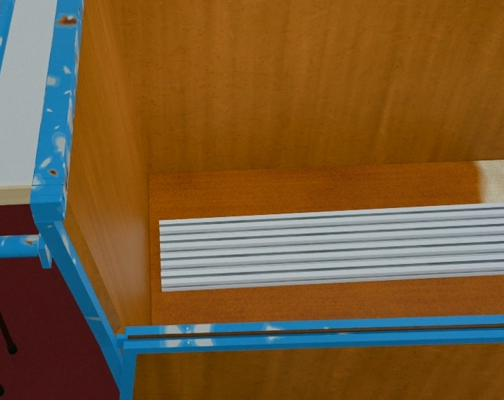

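Emit:
{"op": "move", "data": {
  "base": {"x_m_s":-0.35,"for_s":1.5}
}}

Emit:
{"op": "move", "data": {
  "base": {"turn_rad_s":0.8,"for_s":1.963}
}}

Scene clock: 50.43 s.
Joint torques (N m): left_arm=[-1.96 -0.68 0.72 -0.45 -0.07 -0.67 0.09] | right_arm=[-4.02 -0.54 -0.23 -1.57 -0.01 -0.52 -0.1]
External joint torques (N m): left_arm=[-0.57 -0.82 0.71 0.11 -0.08 -0.25 0.09] | right_arm=[-0.42 0.57 -0.19 0.07 -0.07 0.08 -0.11]
Wrist force (N): left_arm=[-0.2 1.6 -7.5] | right_arm=[-2.7 1.1 -5.1]
Wrist torque (N m): left_arm=[-0.34 0.13 0.09] | right_arm=[-0.13 -0.10 -0.13]
Wrist force, peak (N): left_arm=[-0.3 2.0 -8.4] | right_arm=[-3.4 1.2 -5.2]
move: done
base_odometry: x=-0.105 y=+0.000 heading=-0.002
lidar_m: 0.85 1.13 1.63 4.17 1.36 0.97 0.91 0.96 1.30 3.24 1.26 0.90
base_status: done (sent for 1.5 of 1.5 s)
joint_positions: torso_squat_rad=+0.000 torso_shift_rad=+0.000 torso_pitch_rad=+0.000 torso_yaw_rad=+0.000 left_shoulder_pitch_rad=+0.037 left_shoulder_roll_rad=+0.004 left_shoulder_yaw_rad=-0.043 left_elbow_rad=-0.196 left_forearm_roll_rad=-0.014 left_wrist_pitch_rad=+0.002 left_hand_roll_rad=+0.027 left_gripper_m=+0.099 right_shoulder_pitch_rad=-0.040 right_shoulder_roll_rad=-0.021 right_shoulder_yaw_rad=-0.018 right_elbow_rad=-0.235 right_forearm_roll_rad=+0.049 right_wrist_pitch_rad=-0.014 right_hand_roll_rad=+0.035 right_gripper_m=+0.099 head_pan_rad=+0.000 head_tilt_rad=+0.850
joint_status: not commanded
wheel_motors_off: 0
motor_effort: left_wheel=-22(42) right_wheel=+21(49)
chest: x=-0.2281 y=+0.0001 z=+1.2899 quat_wxyz=(+1.000, +0.000, +0.000, +0.000) (m; base frame)
left_hand: x=-0.1598 y=+0.2200 z=+0.6077 quat_wxyz=(+0.997, +0.000, -0.079, -0.009) (m; base frame)
right_hand: x=-0.0824 y=-0.2360 z=+0.6195 quat_wxyz=(+0.989, -0.016, -0.142, +0.041) (m; base frame)
camera_calibration:
head_camera: T_world_to_cam=[[-0.00598671, -0.999504, -0.0309147, 0.0439398], [-0.712258, 0.0259617, -0.701437, 0.949981], [0.701892, 0.01782, -0.71206, 1.15073], [0, 0, 0, 1]] pos_world=[-0.130793, -0.00125112, 1.4871]
left_wrist_camera: T_world_to_cam=[[0.988724, 0.00955725, 0.149443, 0.0644782], [-0.0605519, -0.88722, 0.457355, -0.0633517], [0.13696, -0.461247, -0.876637, 0.728667], [0, 0, 0, 1]] pos_world=[-0.167385, 0.279272, 0.658116]
right_wrist_camera: T_world_to_cam=[[-0.945892, -0.11441, -0.303643, 0.0818896], [-0.245093, 0.865166, 0.437513, -0.0599815], [0.212646, 0.488261, -0.846394, 0.729249], [0, 0, 0, 1]] pos_world=[-0.0923137, -0.2948, 0.66834]

Scene clock: 54.37 s.
Joint torques (N m): left_arm=[-1.7 -0.59 0.83 -0.57 -0.09 -0.67 -0.1] | right_arm=[-4.05 -0.7 -0.62 -1.49 -0.08 -0.53 -0.05]
External joint torques (N m): left_arm=[-0.32 -0.75 0.82 -0.01 -0.1 -0.25 -0.09] | right_arm=[-0.45 0.41 -0.58 0.14 -0.14 0.06 -0.07]
Wrist force (N): left_arm=[-0.6 1.0 -7.8] | right_arm=[-2.2 0.9 -5.0]
Wrist torque (N m): left_arm=[-0.22 0.09 0.11] | right_arm=[-0.06 -0.07 -0.12]
Wrist force, peak (N): left_arm=[-0.6 1.7 -8.5] | right_arm=[-3.2 0.8 -5.6]
move: done
base_odometry: x=-0.105 y=+0.000 heading=+1.571
lidar_m: 3.96 1.34 0.97 0.91 0.94 1.29 3.35 1.29 0.94 0.89 1.12 1.64
base_status: done (sent for 1.97 of 1.97 s)
joint_positions: torso_squat_rad=+0.000 torso_shift_rad=+0.000 torso_pitch_rad=+0.000 torso_yaw_rad=+0.000 left_shoulder_pitch_rad=+0.037 left_shoulder_roll_rad=+0.004 left_shoulder_yaw_rad=-0.043 left_elbow_rad=-0.196 left_forearm_roll_rad=-0.014 left_wrist_pitch_rad=+0.002 left_hand_roll_rad=+0.027 left_gripper_m=+0.099 right_shoulder_pitch_rad=-0.040 right_shoulder_roll_rad=-0.021 right_shoulder_yaw_rad=-0.018 right_elbow_rad=-0.235 right_forearm_roll_rad=+0.049 right_wrist_pitch_rad=-0.014 right_hand_roll_rad=+0.035 right_gripper_m=+0.099 head_pan_rad=+0.000 head_tilt_rad=+0.850
joint_status: not commanded
wheel_motors_off: 0
motor_effort: left_wheel=+4(46) right_wheel=+22(54)
chest: x=-0.2281 y=+0.0001 z=+1.2899 quat_wxyz=(+1.000, +0.000, +0.000, +0.000) (m; base frame)
left_hand: x=-0.1598 y=+0.2200 z=+0.6077 quat_wxyz=(+0.997, +0.000, -0.079, -0.009) (m; base frame)
right_hand: x=-0.0824 y=-0.2360 z=+0.6195 quat_wxyz=(+0.989, -0.016, -0.142, +0.041) (m; base frame)
camera_calibration:
head_camera: T_world_to_cam=[[-0.00598671, -0.999504, -0.0309147, 0.0439398], [-0.712258, 0.0259617, -0.701437, 0.949981], [0.701892, 0.01782, -0.71206, 1.15073], [0, 0, 0, 1]] pos_world=[-0.130793, -0.00125112, 1.4871]
left_wrist_camera: T_world_to_cam=[[0.988724, 0.00955725, 0.149443, 0.0644782], [-0.0605519, -0.88722, 0.457355, -0.0633517], [0.13696, -0.461247, -0.876637, 0.728667], [0, 0, 0, 1]] pos_world=[-0.167385, 0.279272, 0.658116]
right_wrist_camera: T_world_to_cam=[[-0.945892, -0.11441, -0.303643, 0.0818896], [-0.245093, 0.865166, 0.437513, -0.0599815], [0.212646, 0.488261, -0.846394, 0.729249], [0, 0, 0, 1]] pos_world=[-0.0923137, -0.2948, 0.66834]

Emit:
{"op": "move", "data": {
  "base": {"x_m_s":0.4,"for_s":2.75}
}}

Emit:
{"op": "move", "data": {
  "base": {"turn_rad_s":-0.8,"for_s":1.963},
  "cameras": ["head_camera"]
}}

Scene clock: 59.83 s.
Joint torques (N m): left_arm=[-0.89 -0.81 0.97 -0.3 -0.13 -0.69 0] | right_arm=[-3.15 -0.61 -0.9 -1.3 -0.12 -0.5 -0.03]
External joint torques (N m): left_arm=[0.49 -0.96 0.96 0.25 -0.14 -0.27 0] | right_arm=[0.45 0.5 -0.86 0.33 -0.18 0.1 -0.05]
Wrist force (N): left_arm=[-0.4 1.5 -8.2] | right_arm=[-2.5 1.5 -4.6]
Wrist torque (N m): left_arm=[-0.33 0.13 0.07] | right_arm=[-0.16 -0.11 -0.08]
Wrist force, peak (N): left_arm=[0.0 1.3 -8.6] | right_arm=[-2.8 1.2 -5.3]
move: done
base_odometry: x=-0.106 y=+1.107 heading=+1.572
lidar_m: 4.05 1.38 0.98 0.93 0.97 1.31 3.40 1.35 1.16 1.03 1.67 2.18
base_status: done (sent for 2.77 of 2.77 s)
joint_positions: torso_squat_rad=+0.000 torso_shift_rad=+0.000 torso_pitch_rad=+0.000 torso_yaw_rad=+0.000 left_shoulder_pitch_rad=+0.037 left_shoulder_roll_rad=+0.004 left_shoulder_yaw_rad=-0.043 left_elbow_rad=-0.196 left_forearm_roll_rad=-0.014 left_wrist_pitch_rad=+0.002 left_hand_roll_rad=+0.027 left_gripper_m=+0.099 right_shoulder_pitch_rad=-0.040 right_shoulder_roll_rad=-0.021 right_shoulder_yaw_rad=-0.018 right_elbow_rad=-0.235 right_forearm_roll_rad=+0.049 right_wrist_pitch_rad=-0.014 right_hand_roll_rad=+0.035 right_gripper_m=+0.099 head_pan_rad=+0.000 head_tilt_rad=+0.850
joint_status: not commanded
wheel_motors_off: 0
motor_effort: left_wheel=+18(49) right_wheel=-15(48)
chest: x=-0.2279 y=+0.0001 z=+1.2899 quat_wxyz=(+1.000, +0.000, +0.000, +0.000) (m; base frame)
left_hand: x=-0.1597 y=+0.2200 z=+0.6077 quat_wxyz=(+0.997, +0.000, -0.079, -0.009) (m; base frame)
right_hand: x=-0.0823 y=-0.2359 z=+0.6195 quat_wxyz=(+0.989, -0.016, -0.142, +0.041) (m; base frame)
camera_calibration:
head_camera: T_world_to_cam=[[-0.00599111, -0.999504, -0.0309138, 0.0439383], [-0.712357, 0.0259616, -0.701337, 0.949889], [0.701791, 0.0178199, -0.71216, 1.15079], [0, 0, 0, 1]] pos_world=[-0.130693, -0.00125112, 1.4871]
left_wrist_camera: T_world_to_cam=[[0.988718, 0.00947006, 0.149489, 0.0643724], [-0.0606496, -0.887221, 0.45734, -0.0633518], [0.136961, -0.461247, -0.876637, 0.728654], [0, 0, 0, 1]] pos_world=[-0.167286, 0.279273, 0.658116]
right_wrist_camera: T_world_to_cam=[[-0.945869, -0.114492, -0.303683, 0.0820841], [-0.245182, 0.865155, 0.437484, -0.059924], [0.212645, 0.48826, -0.846395, 0.729206], [0, 0, 0, 1]] pos_world=[-0.0921134, -0.294801, 0.66834]

Scene clock: 63.73 s.
Joint torques (N m): left_arm=[-1.01 -0.86 0.78 -0.42 -0.02 -0.63 -0.06] | right_arm=[-3.54 -0.72 -0.23 -1.32 0.06 -0.49 0.03]
External joint torques (N m): left_arm=[0.37 -1.01 0.77 0.13 -0.03 -0.21 -0.05] | right_arm=[0.06 0.4 -0.19 0.31 -0.01 0.1 0.02]
Wrist force (N): left_arm=[0.0 0.8 -7.2] | right_arm=[-2.8 0.9 -4.8]
Wrist torque (N m): left_arm=[-0.22 0.16 0.11] | right_arm=[-0.09 -0.11 -0.09]
Wrist force, peak (N): left_arm=[-0.6 1.1 -8.7] | right_arm=[-3.1 1.6 -5.3]
move: done
base_odometry: x=-0.106 y=+1.107 heading=-0.001
lidar_m: 1.02 1.66 2.18 4.23 1.39 0.98 0.94 0.99 1.31 3.31 1.31 1.14
base_status: done (sent for 1.97 of 1.97 s)
joint_positions: torso_squat_rad=+0.000 torso_shift_rad=+0.000 torso_pitch_rad=+0.000 torso_yaw_rad=+0.000 left_shoulder_pitch_rad=+0.037 left_shoulder_roll_rad=+0.004 left_shoulder_yaw_rad=-0.043 left_elbow_rad=-0.196 left_forearm_roll_rad=-0.014 left_wrist_pitch_rad=+0.002 left_hand_roll_rad=+0.027 left_gripper_m=+0.099 right_shoulder_pitch_rad=-0.040 right_shoulder_roll_rad=-0.021 right_shoulder_yaw_rad=-0.018 right_elbow_rad=-0.235 right_forearm_roll_rad=+0.049 right_wrist_pitch_rad=-0.014 right_hand_roll_rad=+0.035 right_gripper_m=+0.099 head_pan_rad=+0.000 head_tilt_rad=+0.850
joint_status: not commanded
wheel_motors_off: 0
motor_effort: left_wheel=+20(48) right_wheel=+0(51)
chest: x=-0.2280 y=+0.0001 z=+1.2899 quat_wxyz=(+1.000, +0.000, +0.000, +0.000) (m; base frame)
left_hand: x=-0.1597 y=+0.2200 z=+0.6077 quat_wxyz=(+0.997, +0.000, -0.079, -0.009) (m; base frame)
right_hand: x=-0.0823 y=-0.2359 z=+0.6195 quat_wxyz=(+0.989, -0.016, -0.142, +0.041) (m; base frame)
pictures: head_camera
camera_calibration:
head_camera: T_world_to_cam=[[-0.00599111, -0.999504, -0.0309138, 0.0439383], [-0.712357, 0.0259616, -0.701337, 0.949889], [0.701791, 0.0178199, -0.71216, 1.15079], [0, 0, 0, 1]] pos_world=[-0.130693, -0.00125112, 1.4871]

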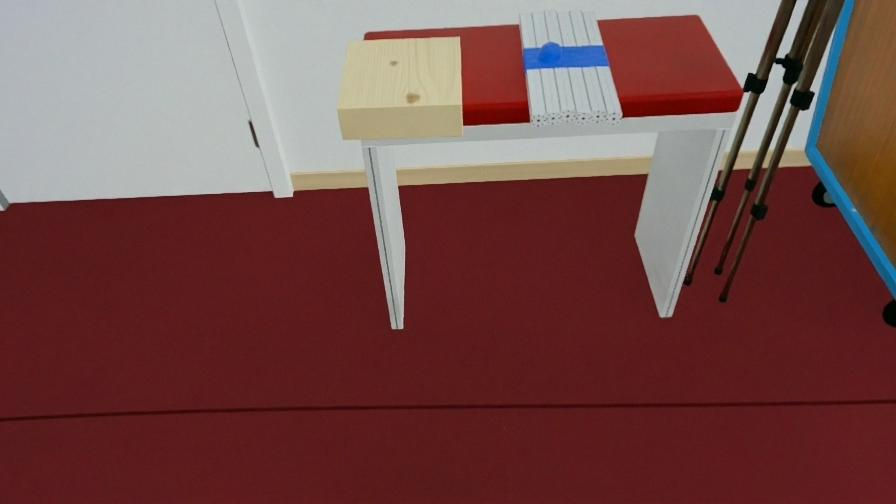

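Emit:
{"op": "move", "data": {
  "base": {"turn_rad_s":0.42,"for_s":1.0}
}}

Emit:
{"op": "move", "data": {
  "base": {"x_m_s":0.3,"for_s":1.63}
}}

Emit:
{"op": "move", "data": {
  "base": {"turn_rad_s":-0.42,"for_s":1.0},
  "joints": {"head_pan_rad":0.0,"head_tilt_rad":0.7,"torso_squat_rad":0.5},
  "cameras": ["head_camera"]
}}

Emit:
{"op": "zoom_image", "data": {
  "camera": "head_camera",
  "region": [250, 0, 750, 400]
}}

Scene clock: 83.63 s.
Joint torques (N m): left_arm=[-1.36 -0.75 0.85 -0.5 -0.06 -0.65 -0.08] | right_arm=[-3.32 -0.88 -0.44 -1.43 -0.11 -0.62 -0.11]
External joint torques (N m): left_arm=[0.03 -0.9 0.83 0.06 -0.06 -0.23 -0.07] | right_arm=[0.29 0.23 -0.4 0.2 -0.17 -0.02 -0.12]
Wrist force (N): left_arm=[0.3 1.4 -7.9] | right_arm=[-3.1 1.0 -5.0]
Wrist torque (N m): left_arm=[-0.33 0.18 0.12] | right_arm=[-0.07 -0.17 -0.11]
Wrist force, peak (N): left_arm=[0.2 1.5 -8.4] | right_arm=[-2.8 1.6 -5.3]
move: done
base_odometry: x=-0.106 y=+1.107 heading=+0.417
lidar_m: 1.01 2.02 4.20 1.58 1.03 0.93 0.94 1.21 2.47 1.40 1.13 1.32
base_status: done (sent for 1 of 1 s)
joint_positions: torso_squat_rad=+0.000 torso_shift_rad=+0.000 torso_pitch_rad=+0.000 torso_yaw_rad=+0.000 left_shoulder_pitch_rad=+0.037 left_shoulder_roll_rad=+0.004 left_shoulder_yaw_rad=-0.043 left_elbow_rad=-0.196 left_forearm_roll_rad=-0.014 left_wrist_pitch_rad=+0.002 left_hand_roll_rad=+0.027 left_gripper_m=+0.099 right_shoulder_pitch_rad=-0.040 right_shoulder_roll_rad=-0.021 right_shoulder_yaw_rad=-0.018 right_elbow_rad=-0.235 right_forearm_roll_rad=+0.049 right_wrist_pitch_rad=-0.014 right_hand_roll_rad=+0.035 right_gripper_m=+0.099 head_pan_rad=+0.000 head_tilt_rad=+0.850
joint_status: not commanded
wheel_motors_off: 0
motor_effort: left_wheel=-18(37) right_wheel=+29(42)
chest: x=-0.2280 y=+0.0001 z=+1.2899 quat_wxyz=(+1.000, +0.000, +0.000, +0.000) (m; base frame)
left_hand: x=-0.1597 y=+0.2200 z=+0.6077 quat_wxyz=(+0.997, +0.000, -0.079, -0.009) (m; base frame)
right_hand: x=-0.0823 y=-0.2359 z=+0.6195 quat_wxyz=(+0.989, -0.016, -0.142, +0.041) (m; base frame)
camera_calibration:
head_camera: T_world_to_cam=[[-0.00599111, -0.999504, -0.0309138, 0.0439383], [-0.712357, 0.0259616, -0.701337, 0.949889], [0.701791, 0.0178199, -0.71216, 1.15079], [0, 0, 0, 1]] pos_world=[-0.130693, -0.00125112, 1.4871]
left_wrist_camera: T_world_to_cam=[[0.988718, 0.00947006, 0.149489, 0.0644712], [-0.0606496, -0.887221, 0.45734, -0.0633578], [0.136961, -0.461247, -0.876637, 0.728668], [0, 0, 0, 1]] pos_world=[-0.167386, 0.279273, 0.658116]
right_wrist_camera: T_world_to_cam=[[-0.945869, -0.114492, -0.303683, 0.0819895], [-0.245182, 0.865155, 0.437484, -0.0599485], [0.212645, 0.48826, -0.846395, 0.729227], [0, 0, 0, 1]] pos_world=[-0.0922134, -0.294801, 0.66834]

Scene clock: 86.40 s.
Joint torques (N m): left_arm=[-0.95 -0.56 0.74 -0.44 -0.07 -0.64 -0.07] | right_arm=[-3.28 -0.24 -0.68 -1.17 -0.01 -0.64 -0.02]
External joint torques (N m): left_arm=[0.43 -0.71 0.73 0.12 -0.08 -0.22 -0.06] | right_arm=[0.31 0.87 -0.64 0.46 -0.07 -0.04 -0.04]
Wrist force (N): left_arm=[-0.8 2.2 -7.1] | right_arm=[-2.6 1.4 -5.2]
Wrist torque (N m): left_arm=[-0.39 0.09 0.09] | right_arm=[-0.11 -0.12 -0.11]
Wrist force, peak (N): left_arm=[-0.5 0.9 -8.3] | right_arm=[-3.2 1.3 -5.2]
move: done
base_odometry: x=+0.342 y=+1.306 heading=+0.418
lidar_m: 1.17 1.45 3.03 2.32 1.52 1.39 1.42 1.77 3.67 0.92 0.92 0.54
base_status: done (sent for 1.63 of 1.63 s)
joint_positions: torso_squat_rad=+0.000 torso_shift_rad=+0.000 torso_pitch_rad=+0.000 torso_yaw_rad=+0.000 left_shoulder_pitch_rad=+0.037 left_shoulder_roll_rad=+0.004 left_shoulder_yaw_rad=-0.043 left_elbow_rad=-0.196 left_forearm_roll_rad=-0.014 left_wrist_pitch_rad=+0.002 left_hand_roll_rad=+0.027 left_gripper_m=+0.099 right_shoulder_pitch_rad=-0.040 right_shoulder_roll_rad=-0.021 right_shoulder_yaw_rad=-0.018 right_elbow_rad=-0.235 right_forearm_roll_rad=+0.049 right_wrist_pitch_rad=-0.014 right_hand_roll_rad=+0.035 right_gripper_m=+0.099 head_pan_rad=+0.000 head_tilt_rad=+0.850
joint_status: not commanded
wheel_motors_off: 0
motor_effort: left_wheel=+6(49) right_wheel=-4(52)
chest: x=-0.2279 y=+0.0001 z=+1.2899 quat_wxyz=(+1.000, +0.000, +0.000, +0.000) (m; base frame)
left_hand: x=-0.1597 y=+0.2200 z=+0.6077 quat_wxyz=(+0.997, +0.000, -0.079, -0.009) (m; base frame)
right_hand: x=-0.0823 y=-0.2359 z=+0.6195 quat_wxyz=(+0.989, -0.016, -0.142, +0.041) (m; base frame)
camera_calibration:
head_camera: T_world_to_cam=[[-0.00599111, -0.999504, -0.0309138, 0.0439383], [-0.712357, 0.0259616, -0.701337, 0.949889], [0.701791, 0.0178199, -0.71216, 1.15079], [0, 0, 0, 1]] pos_world=[-0.130693, -0.00125112, 1.4871]
left_wrist_camera: T_world_to_cam=[[0.988718, 0.00947006, 0.149489, 0.0643724], [-0.0606496, -0.887221, 0.45734, -0.0633518], [0.136961, -0.461247, -0.876637, 0.728654], [0, 0, 0, 1]] pos_world=[-0.167286, 0.279273, 0.658116]
right_wrist_camera: T_world_to_cam=[[-0.945869, -0.114492, -0.303683, 0.0820841], [-0.245182, 0.865155, 0.437484, -0.059924], [0.212645, 0.48826, -0.846395, 0.729206], [0, 0, 0, 1]] pos_world=[-0.0921134, -0.294801, 0.66834]

Scene clock: 88.87 s.
Joint torques (N m): left_arm=[-1.13 -0.72 0.85 -0.47 -0.02 -0.71 0.02] | right_arm=[-3.2 -0.83 -0.57 -1.33 -0.05 -0.47 -0.1]
External joint torques (N m): left_arm=[0.26 -0.87 0.84 0.09 -0.03 -0.29 0.02] | right_arm=[0.4 0.29 -0.53 0.31 -0.11 0.13 -0.11]
Wrist force (N): left_arm=[-0.5 1.3 -7.6] | right_arm=[-2.7 1.6 -4.7]
Wrist torque (N m): left_arm=[-0.30 0.06 0.07] | right_arm=[-0.13 -0.12 -0.09]
Wrist force, peak (N): left_arm=[0.2 1.9 -8.5] | right_arm=[-2.8 1.3 -5.6]
move: done
base_odometry: x=+0.342 y=+1.306 heading=-0.001
lidar_m: 0.54 1.18 1.59 4.04 2.06 1.47 1.39 1.46 1.93 1.68 0.91 1.01
base_status: done (sent for 1 of 1 s)
joint_positions: torso_squat_rad=+0.500 torso_shift_rad=+0.000 torso_pitch_rad=+0.000 torso_yaw_rad=+0.000 left_shoulder_pitch_rad=+0.037 left_shoulder_roll_rad=+0.004 left_shoulder_yaw_rad=-0.043 left_elbow_rad=-0.196 left_forearm_roll_rad=-0.014 left_wrist_pitch_rad=+0.002 left_hand_roll_rad=+0.027 left_gripper_m=+0.099 right_shoulder_pitch_rad=-0.040 right_shoulder_roll_rad=-0.021 right_shoulder_yaw_rad=-0.018 right_elbow_rad=-0.235 right_forearm_roll_rad=+0.049 right_wrist_pitch_rad=-0.014 right_hand_roll_rad=+0.035 right_gripper_m=+0.099 head_pan_rad=+0.000 head_tilt_rad=+0.700
joint_status: all done
wheel_motors_off: 0
motor_effort: left_wheel=+22(40) right_wheel=+5(48)
chest: x=-0.2281 y=+0.0001 z=+1.2042 quat_wxyz=(+1.000, +0.000, +0.000, +0.000) (m; base frame)
left_hand: x=-0.1597 y=+0.2200 z=+0.5220 quat_wxyz=(+0.997, +0.000, -0.079, -0.009) (m; base frame)
right_hand: x=-0.0822 y=-0.2360 z=+0.5338 quat_wxyz=(+0.989, -0.016, -0.142, +0.041) (m; base frame)
pictures: head_camera
camera_calibration:
head_camera: T_world_to_cam=[[-0.00129818, -0.999504, -0.0314649, 0.0430303], [-0.599385, 0.0259642, -0.80004, 1.05162], [0.80046, 0.017821, -0.599121, 0.951437], [0, 0, 0, 1]] pos_world=[-0.131205, -0.00125112, 1.41272]

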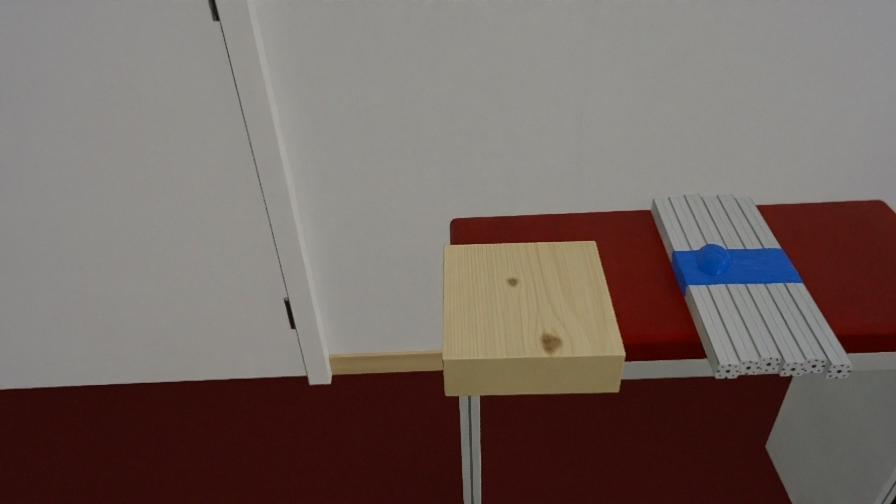

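Scaled by 1.008 from the camera's 896x504 image, which has a finer 1280x720 frame.

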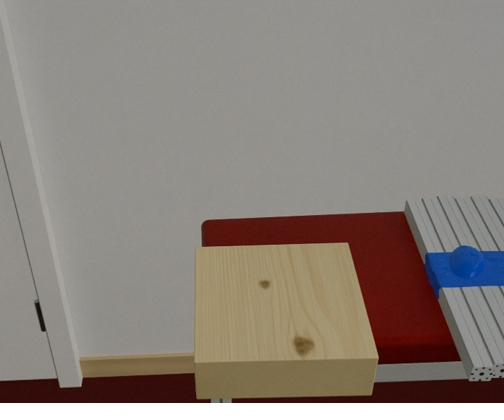

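Emit:
{"op": "move", "data": {
  "joints": {"torso_squat_rad":0.8,"right_shoulder_pitch_rad":0.5,"right_elbow_rad":-1.9,"right_shoulder_roll_rad":-0.15}
}}

Emit:
{"op": "move", "data": {
  "target": {"side":"right","x":0.28,"y":-0.087,"z":0.79,"quat_wxyz":[0.7071,0,-0.7071,0]},
  "min_time_s": 2,
  "cameras": ["all"]
}}

Scene clock: 96.53 s.
Joint torques (N m): left_arm=[-1.76 -0.98 0.73 -0.53 -0.09 -0.62 -0.11] | right_arm=[-1.97 -3.83 -2.44 -10.44 0.09 -1.8 0]
External joint torques (N m): left_arm=[-0.38 -1.13 0.72 0.03 -0.1 -0.2 -0.1] | right_arm=[0.4 -0.47 -0.15 -0.66 -0.12 0.06 -0.05]
Wrist force (N): left_arm=[-0.8 1.5 -7.5] | right_arm=[-7.1 2.4 0.3]
Wrist torque (N m): left_arm=[-0.34 0.08 0.11] | right_arm=[-0.24 -0.38 -0.11]
Wrist force, peak (N): left_arm=[-0.2 1.4 -8.6] | right_arm=[-7.4 2.6 -0.7]
move: done
base_odometry: x=+0.342 y=+1.306 heading=-0.001
lidar_m: 0.54 1.18 1.59 4.04 2.07 1.47 1.40 1.45 1.94 1.70 0.91 1.00
base_status: not commanded
joint_positions: torso_squat_rad=+0.800 torso_shift_rad=+0.000 torso_pitch_rad=+0.000 torso_yaw_rad=+0.000 left_shoulder_pitch_rad=+0.037 left_shoulder_roll_rad=+0.004 left_shoulder_yaw_rad=-0.043 left_elbow_rad=-0.196 left_forearm_roll_rad=-0.014 left_wrist_pitch_rad=+0.002 left_hand_roll_rad=+0.027 left_gripper_m=+0.099 right_shoulder_pitch_rad=+0.500 right_shoulder_roll_rad=-0.150 right_shoulder_yaw_rad=-0.018 right_elbow_rad=-1.900 right_forearm_roll_rad=+0.049 right_wrist_pitch_rad=-0.014 right_hand_roll_rad=+0.035 right_gripper_m=+0.099 head_pan_rad=+0.000 head_tilt_rad=+0.700
joint_status: all done
wheel_motors_off: 0
motor_effort: left_wheel=+22(24) right_wheel=+5(7)
chest: x=-0.2280 y=+0.0001 z=+1.0776 quat_wxyz=(+1.000, +0.000, +0.000, +0.000) (m; base frame)
left_hand: x=-0.1597 y=+0.2200 z=+0.3954 quat_wxyz=(+0.997, +0.000, -0.079, -0.009) (m; base frame)
right_hand: x=+0.1421 y=-0.3265 z=+0.8068 quat_wxyz=(+0.749, -0.132, -0.647, +0.049) (m; base frame)
camera_calibration:
head_camera: T_world_to_cam=[[-0.00130067, -0.999504, -0.0314614, 0.039042], [-0.599448, 0.0259614, -0.799993, 0.950269], [0.800413, 0.0178189, -0.599184, 0.875664], [0, 0, 0, 1]] pos_world=[-0.131205, -0.00125112, 1.28612]
left_wrist_camera: T_world_to_cam=[[0.988698, 0.0094294, 0.149621, 0.0960589], [-0.0607454, -0.887225, 0.45732, 0.0336469], [0.13706, -0.46124, -0.876625, 0.542507], [0, 0, 0, 1]] pos_world=[-0.167286, 0.279173, 0.445815]
right_wrist_camera: T_world_to_cam=[[-0.133644, -0.276214, -0.951759, 0.695471], [-0.42002, 0.885641, -0.198047, 0.535703], [0.89762, 0.37329, -0.234376, 0.255633], [0, 0, 0, 1]] pos_world=[0.0884902, -0.377768, 0.82793]

Scene clock: 98.87 s.
Joint torques (N m): left_arm=[-1.35 -0.6 0.93 -0.37 -0.08 -0.72 0.01] | right_arm=[-13.43 5.15 -0.23 -9.18 0.97 -1.04 0.02]
External joint torques (N m): left_arm=[0.04 -0.75 0.92 0.19 -0.08 -0.3 0.02] | right_arm=[-1.37 1.74 0.38 -0.02 -0.1 -0.08 -0.03]
Wrist force (N): left_arm=[-0.1 1.3 -7.0] | right_arm=[-7.1 0.4 1.5]
Wrist torque (N m): left_arm=[-0.29 0.14 0.06] | right_arm=[-0.08 -0.37 -0.09]
Wrist force, peak (N): left_arm=[-0.1 1.1 -8.4] | right_arm=[-8.0 0.4 1.1]
move: done
base_odometry: x=+0.342 y=+1.306 heading=-0.001
lidar_m: 0.55 1.19 1.58 4.04 2.05 1.46 1.39 1.46 1.94 1.71 0.91 1.02
base_status: not commanded
joint_positions: torso_squat_rad=+0.800 torso_shift_rad=+0.000 torso_pitch_rad=+0.000 torso_yaw_rad=+0.000 left_shoulder_pitch_rad=+0.037 left_shoulder_roll_rad=+0.004 left_shoulder_yaw_rad=-0.043 left_elbow_rad=-0.196 left_forearm_roll_rad=-0.014 left_wrist_pitch_rad=+0.002 left_hand_roll_rad=+0.027 left_gripper_m=+0.099 right_shoulder_pitch_rad=-0.167 right_shoulder_roll_rad=+0.000 right_shoulder_yaw_rad=+0.487 right_elbow_rad=-1.156 right_forearm_roll_rad=-1.200 right_wrist_pitch_rad=-0.580 right_hand_roll_rad=+1.046 right_gripper_m=+0.099 head_pan_rad=+0.000 head_tilt_rad=+0.700
joint_status: all done
wheel_motors_off: 0
motor_effort: left_wheel=+22(23) right_wheel=+5(7)
chest: x=-0.2280 y=+0.0001 z=+1.0776 quat_wxyz=(+1.000, +0.000, +0.000, +0.000) (m; base frame)
left_hand: x=-0.1597 y=+0.2200 z=+0.3954 quat_wxyz=(+0.997, +0.000, -0.079, -0.009) (m; base frame)
right_hand: x=+0.2799 y=-0.0872 z=+0.7898 quat_wxyz=(+0.707, +0.000, -0.707, +0.000) (m; base frame)
right_hand_status: reached (checked arc, planned for 2.0 s): 0 mm and 0.1 deg off.
pictures: head_camera, left_wrist_camera, right_wrist_camera
camera_calibration:
head_camera: T_world_to_cam=[[-0.00130067, -0.999504, -0.0314614, 0.039042], [-0.599448, 0.0259614, -0.799993, 0.950269], [0.800413, 0.0178189, -0.599184, 0.875664], [0, 0, 0, 1]] pos_world=[-0.131205, -0.00125112, 1.28612]
left_wrist_camera: T_world_to_cam=[[0.988698, 0.0094294, 0.149621, 0.0960589], [-0.0607454, -0.887225, 0.45732, 0.0336469], [0.13706, -0.46124, -0.876625, 0.542507], [0, 0, 0, 1]] pos_world=[-0.167286, 0.279173, 0.445815]
right_wrist_camera: T_world_to_cam=[[0.027117, -0.028988, -0.999212, 0.777792], [-0.507497, 0.860782, -0.0387447, 0.274831], [0.861227, 0.508147, 0.00863049, -0.131432], [0, 0, 0, 1]] pos_world=[0.231577, -0.147236, 0.788962]

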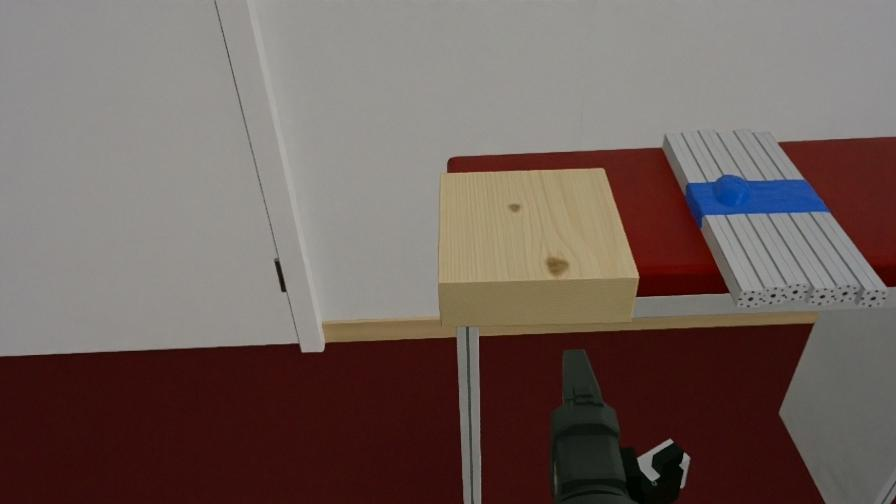

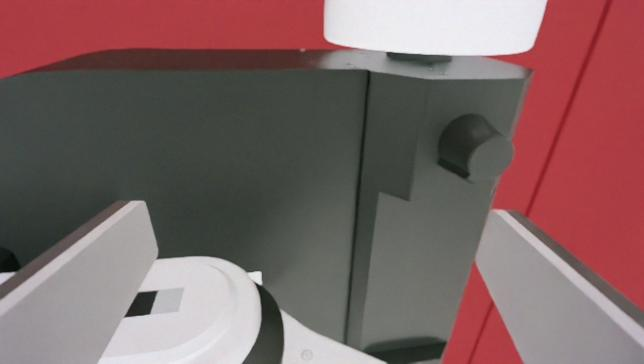

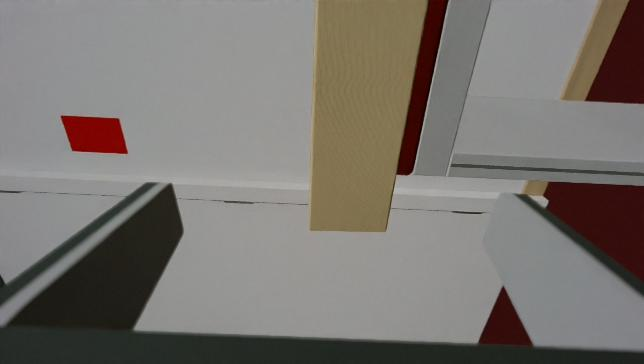

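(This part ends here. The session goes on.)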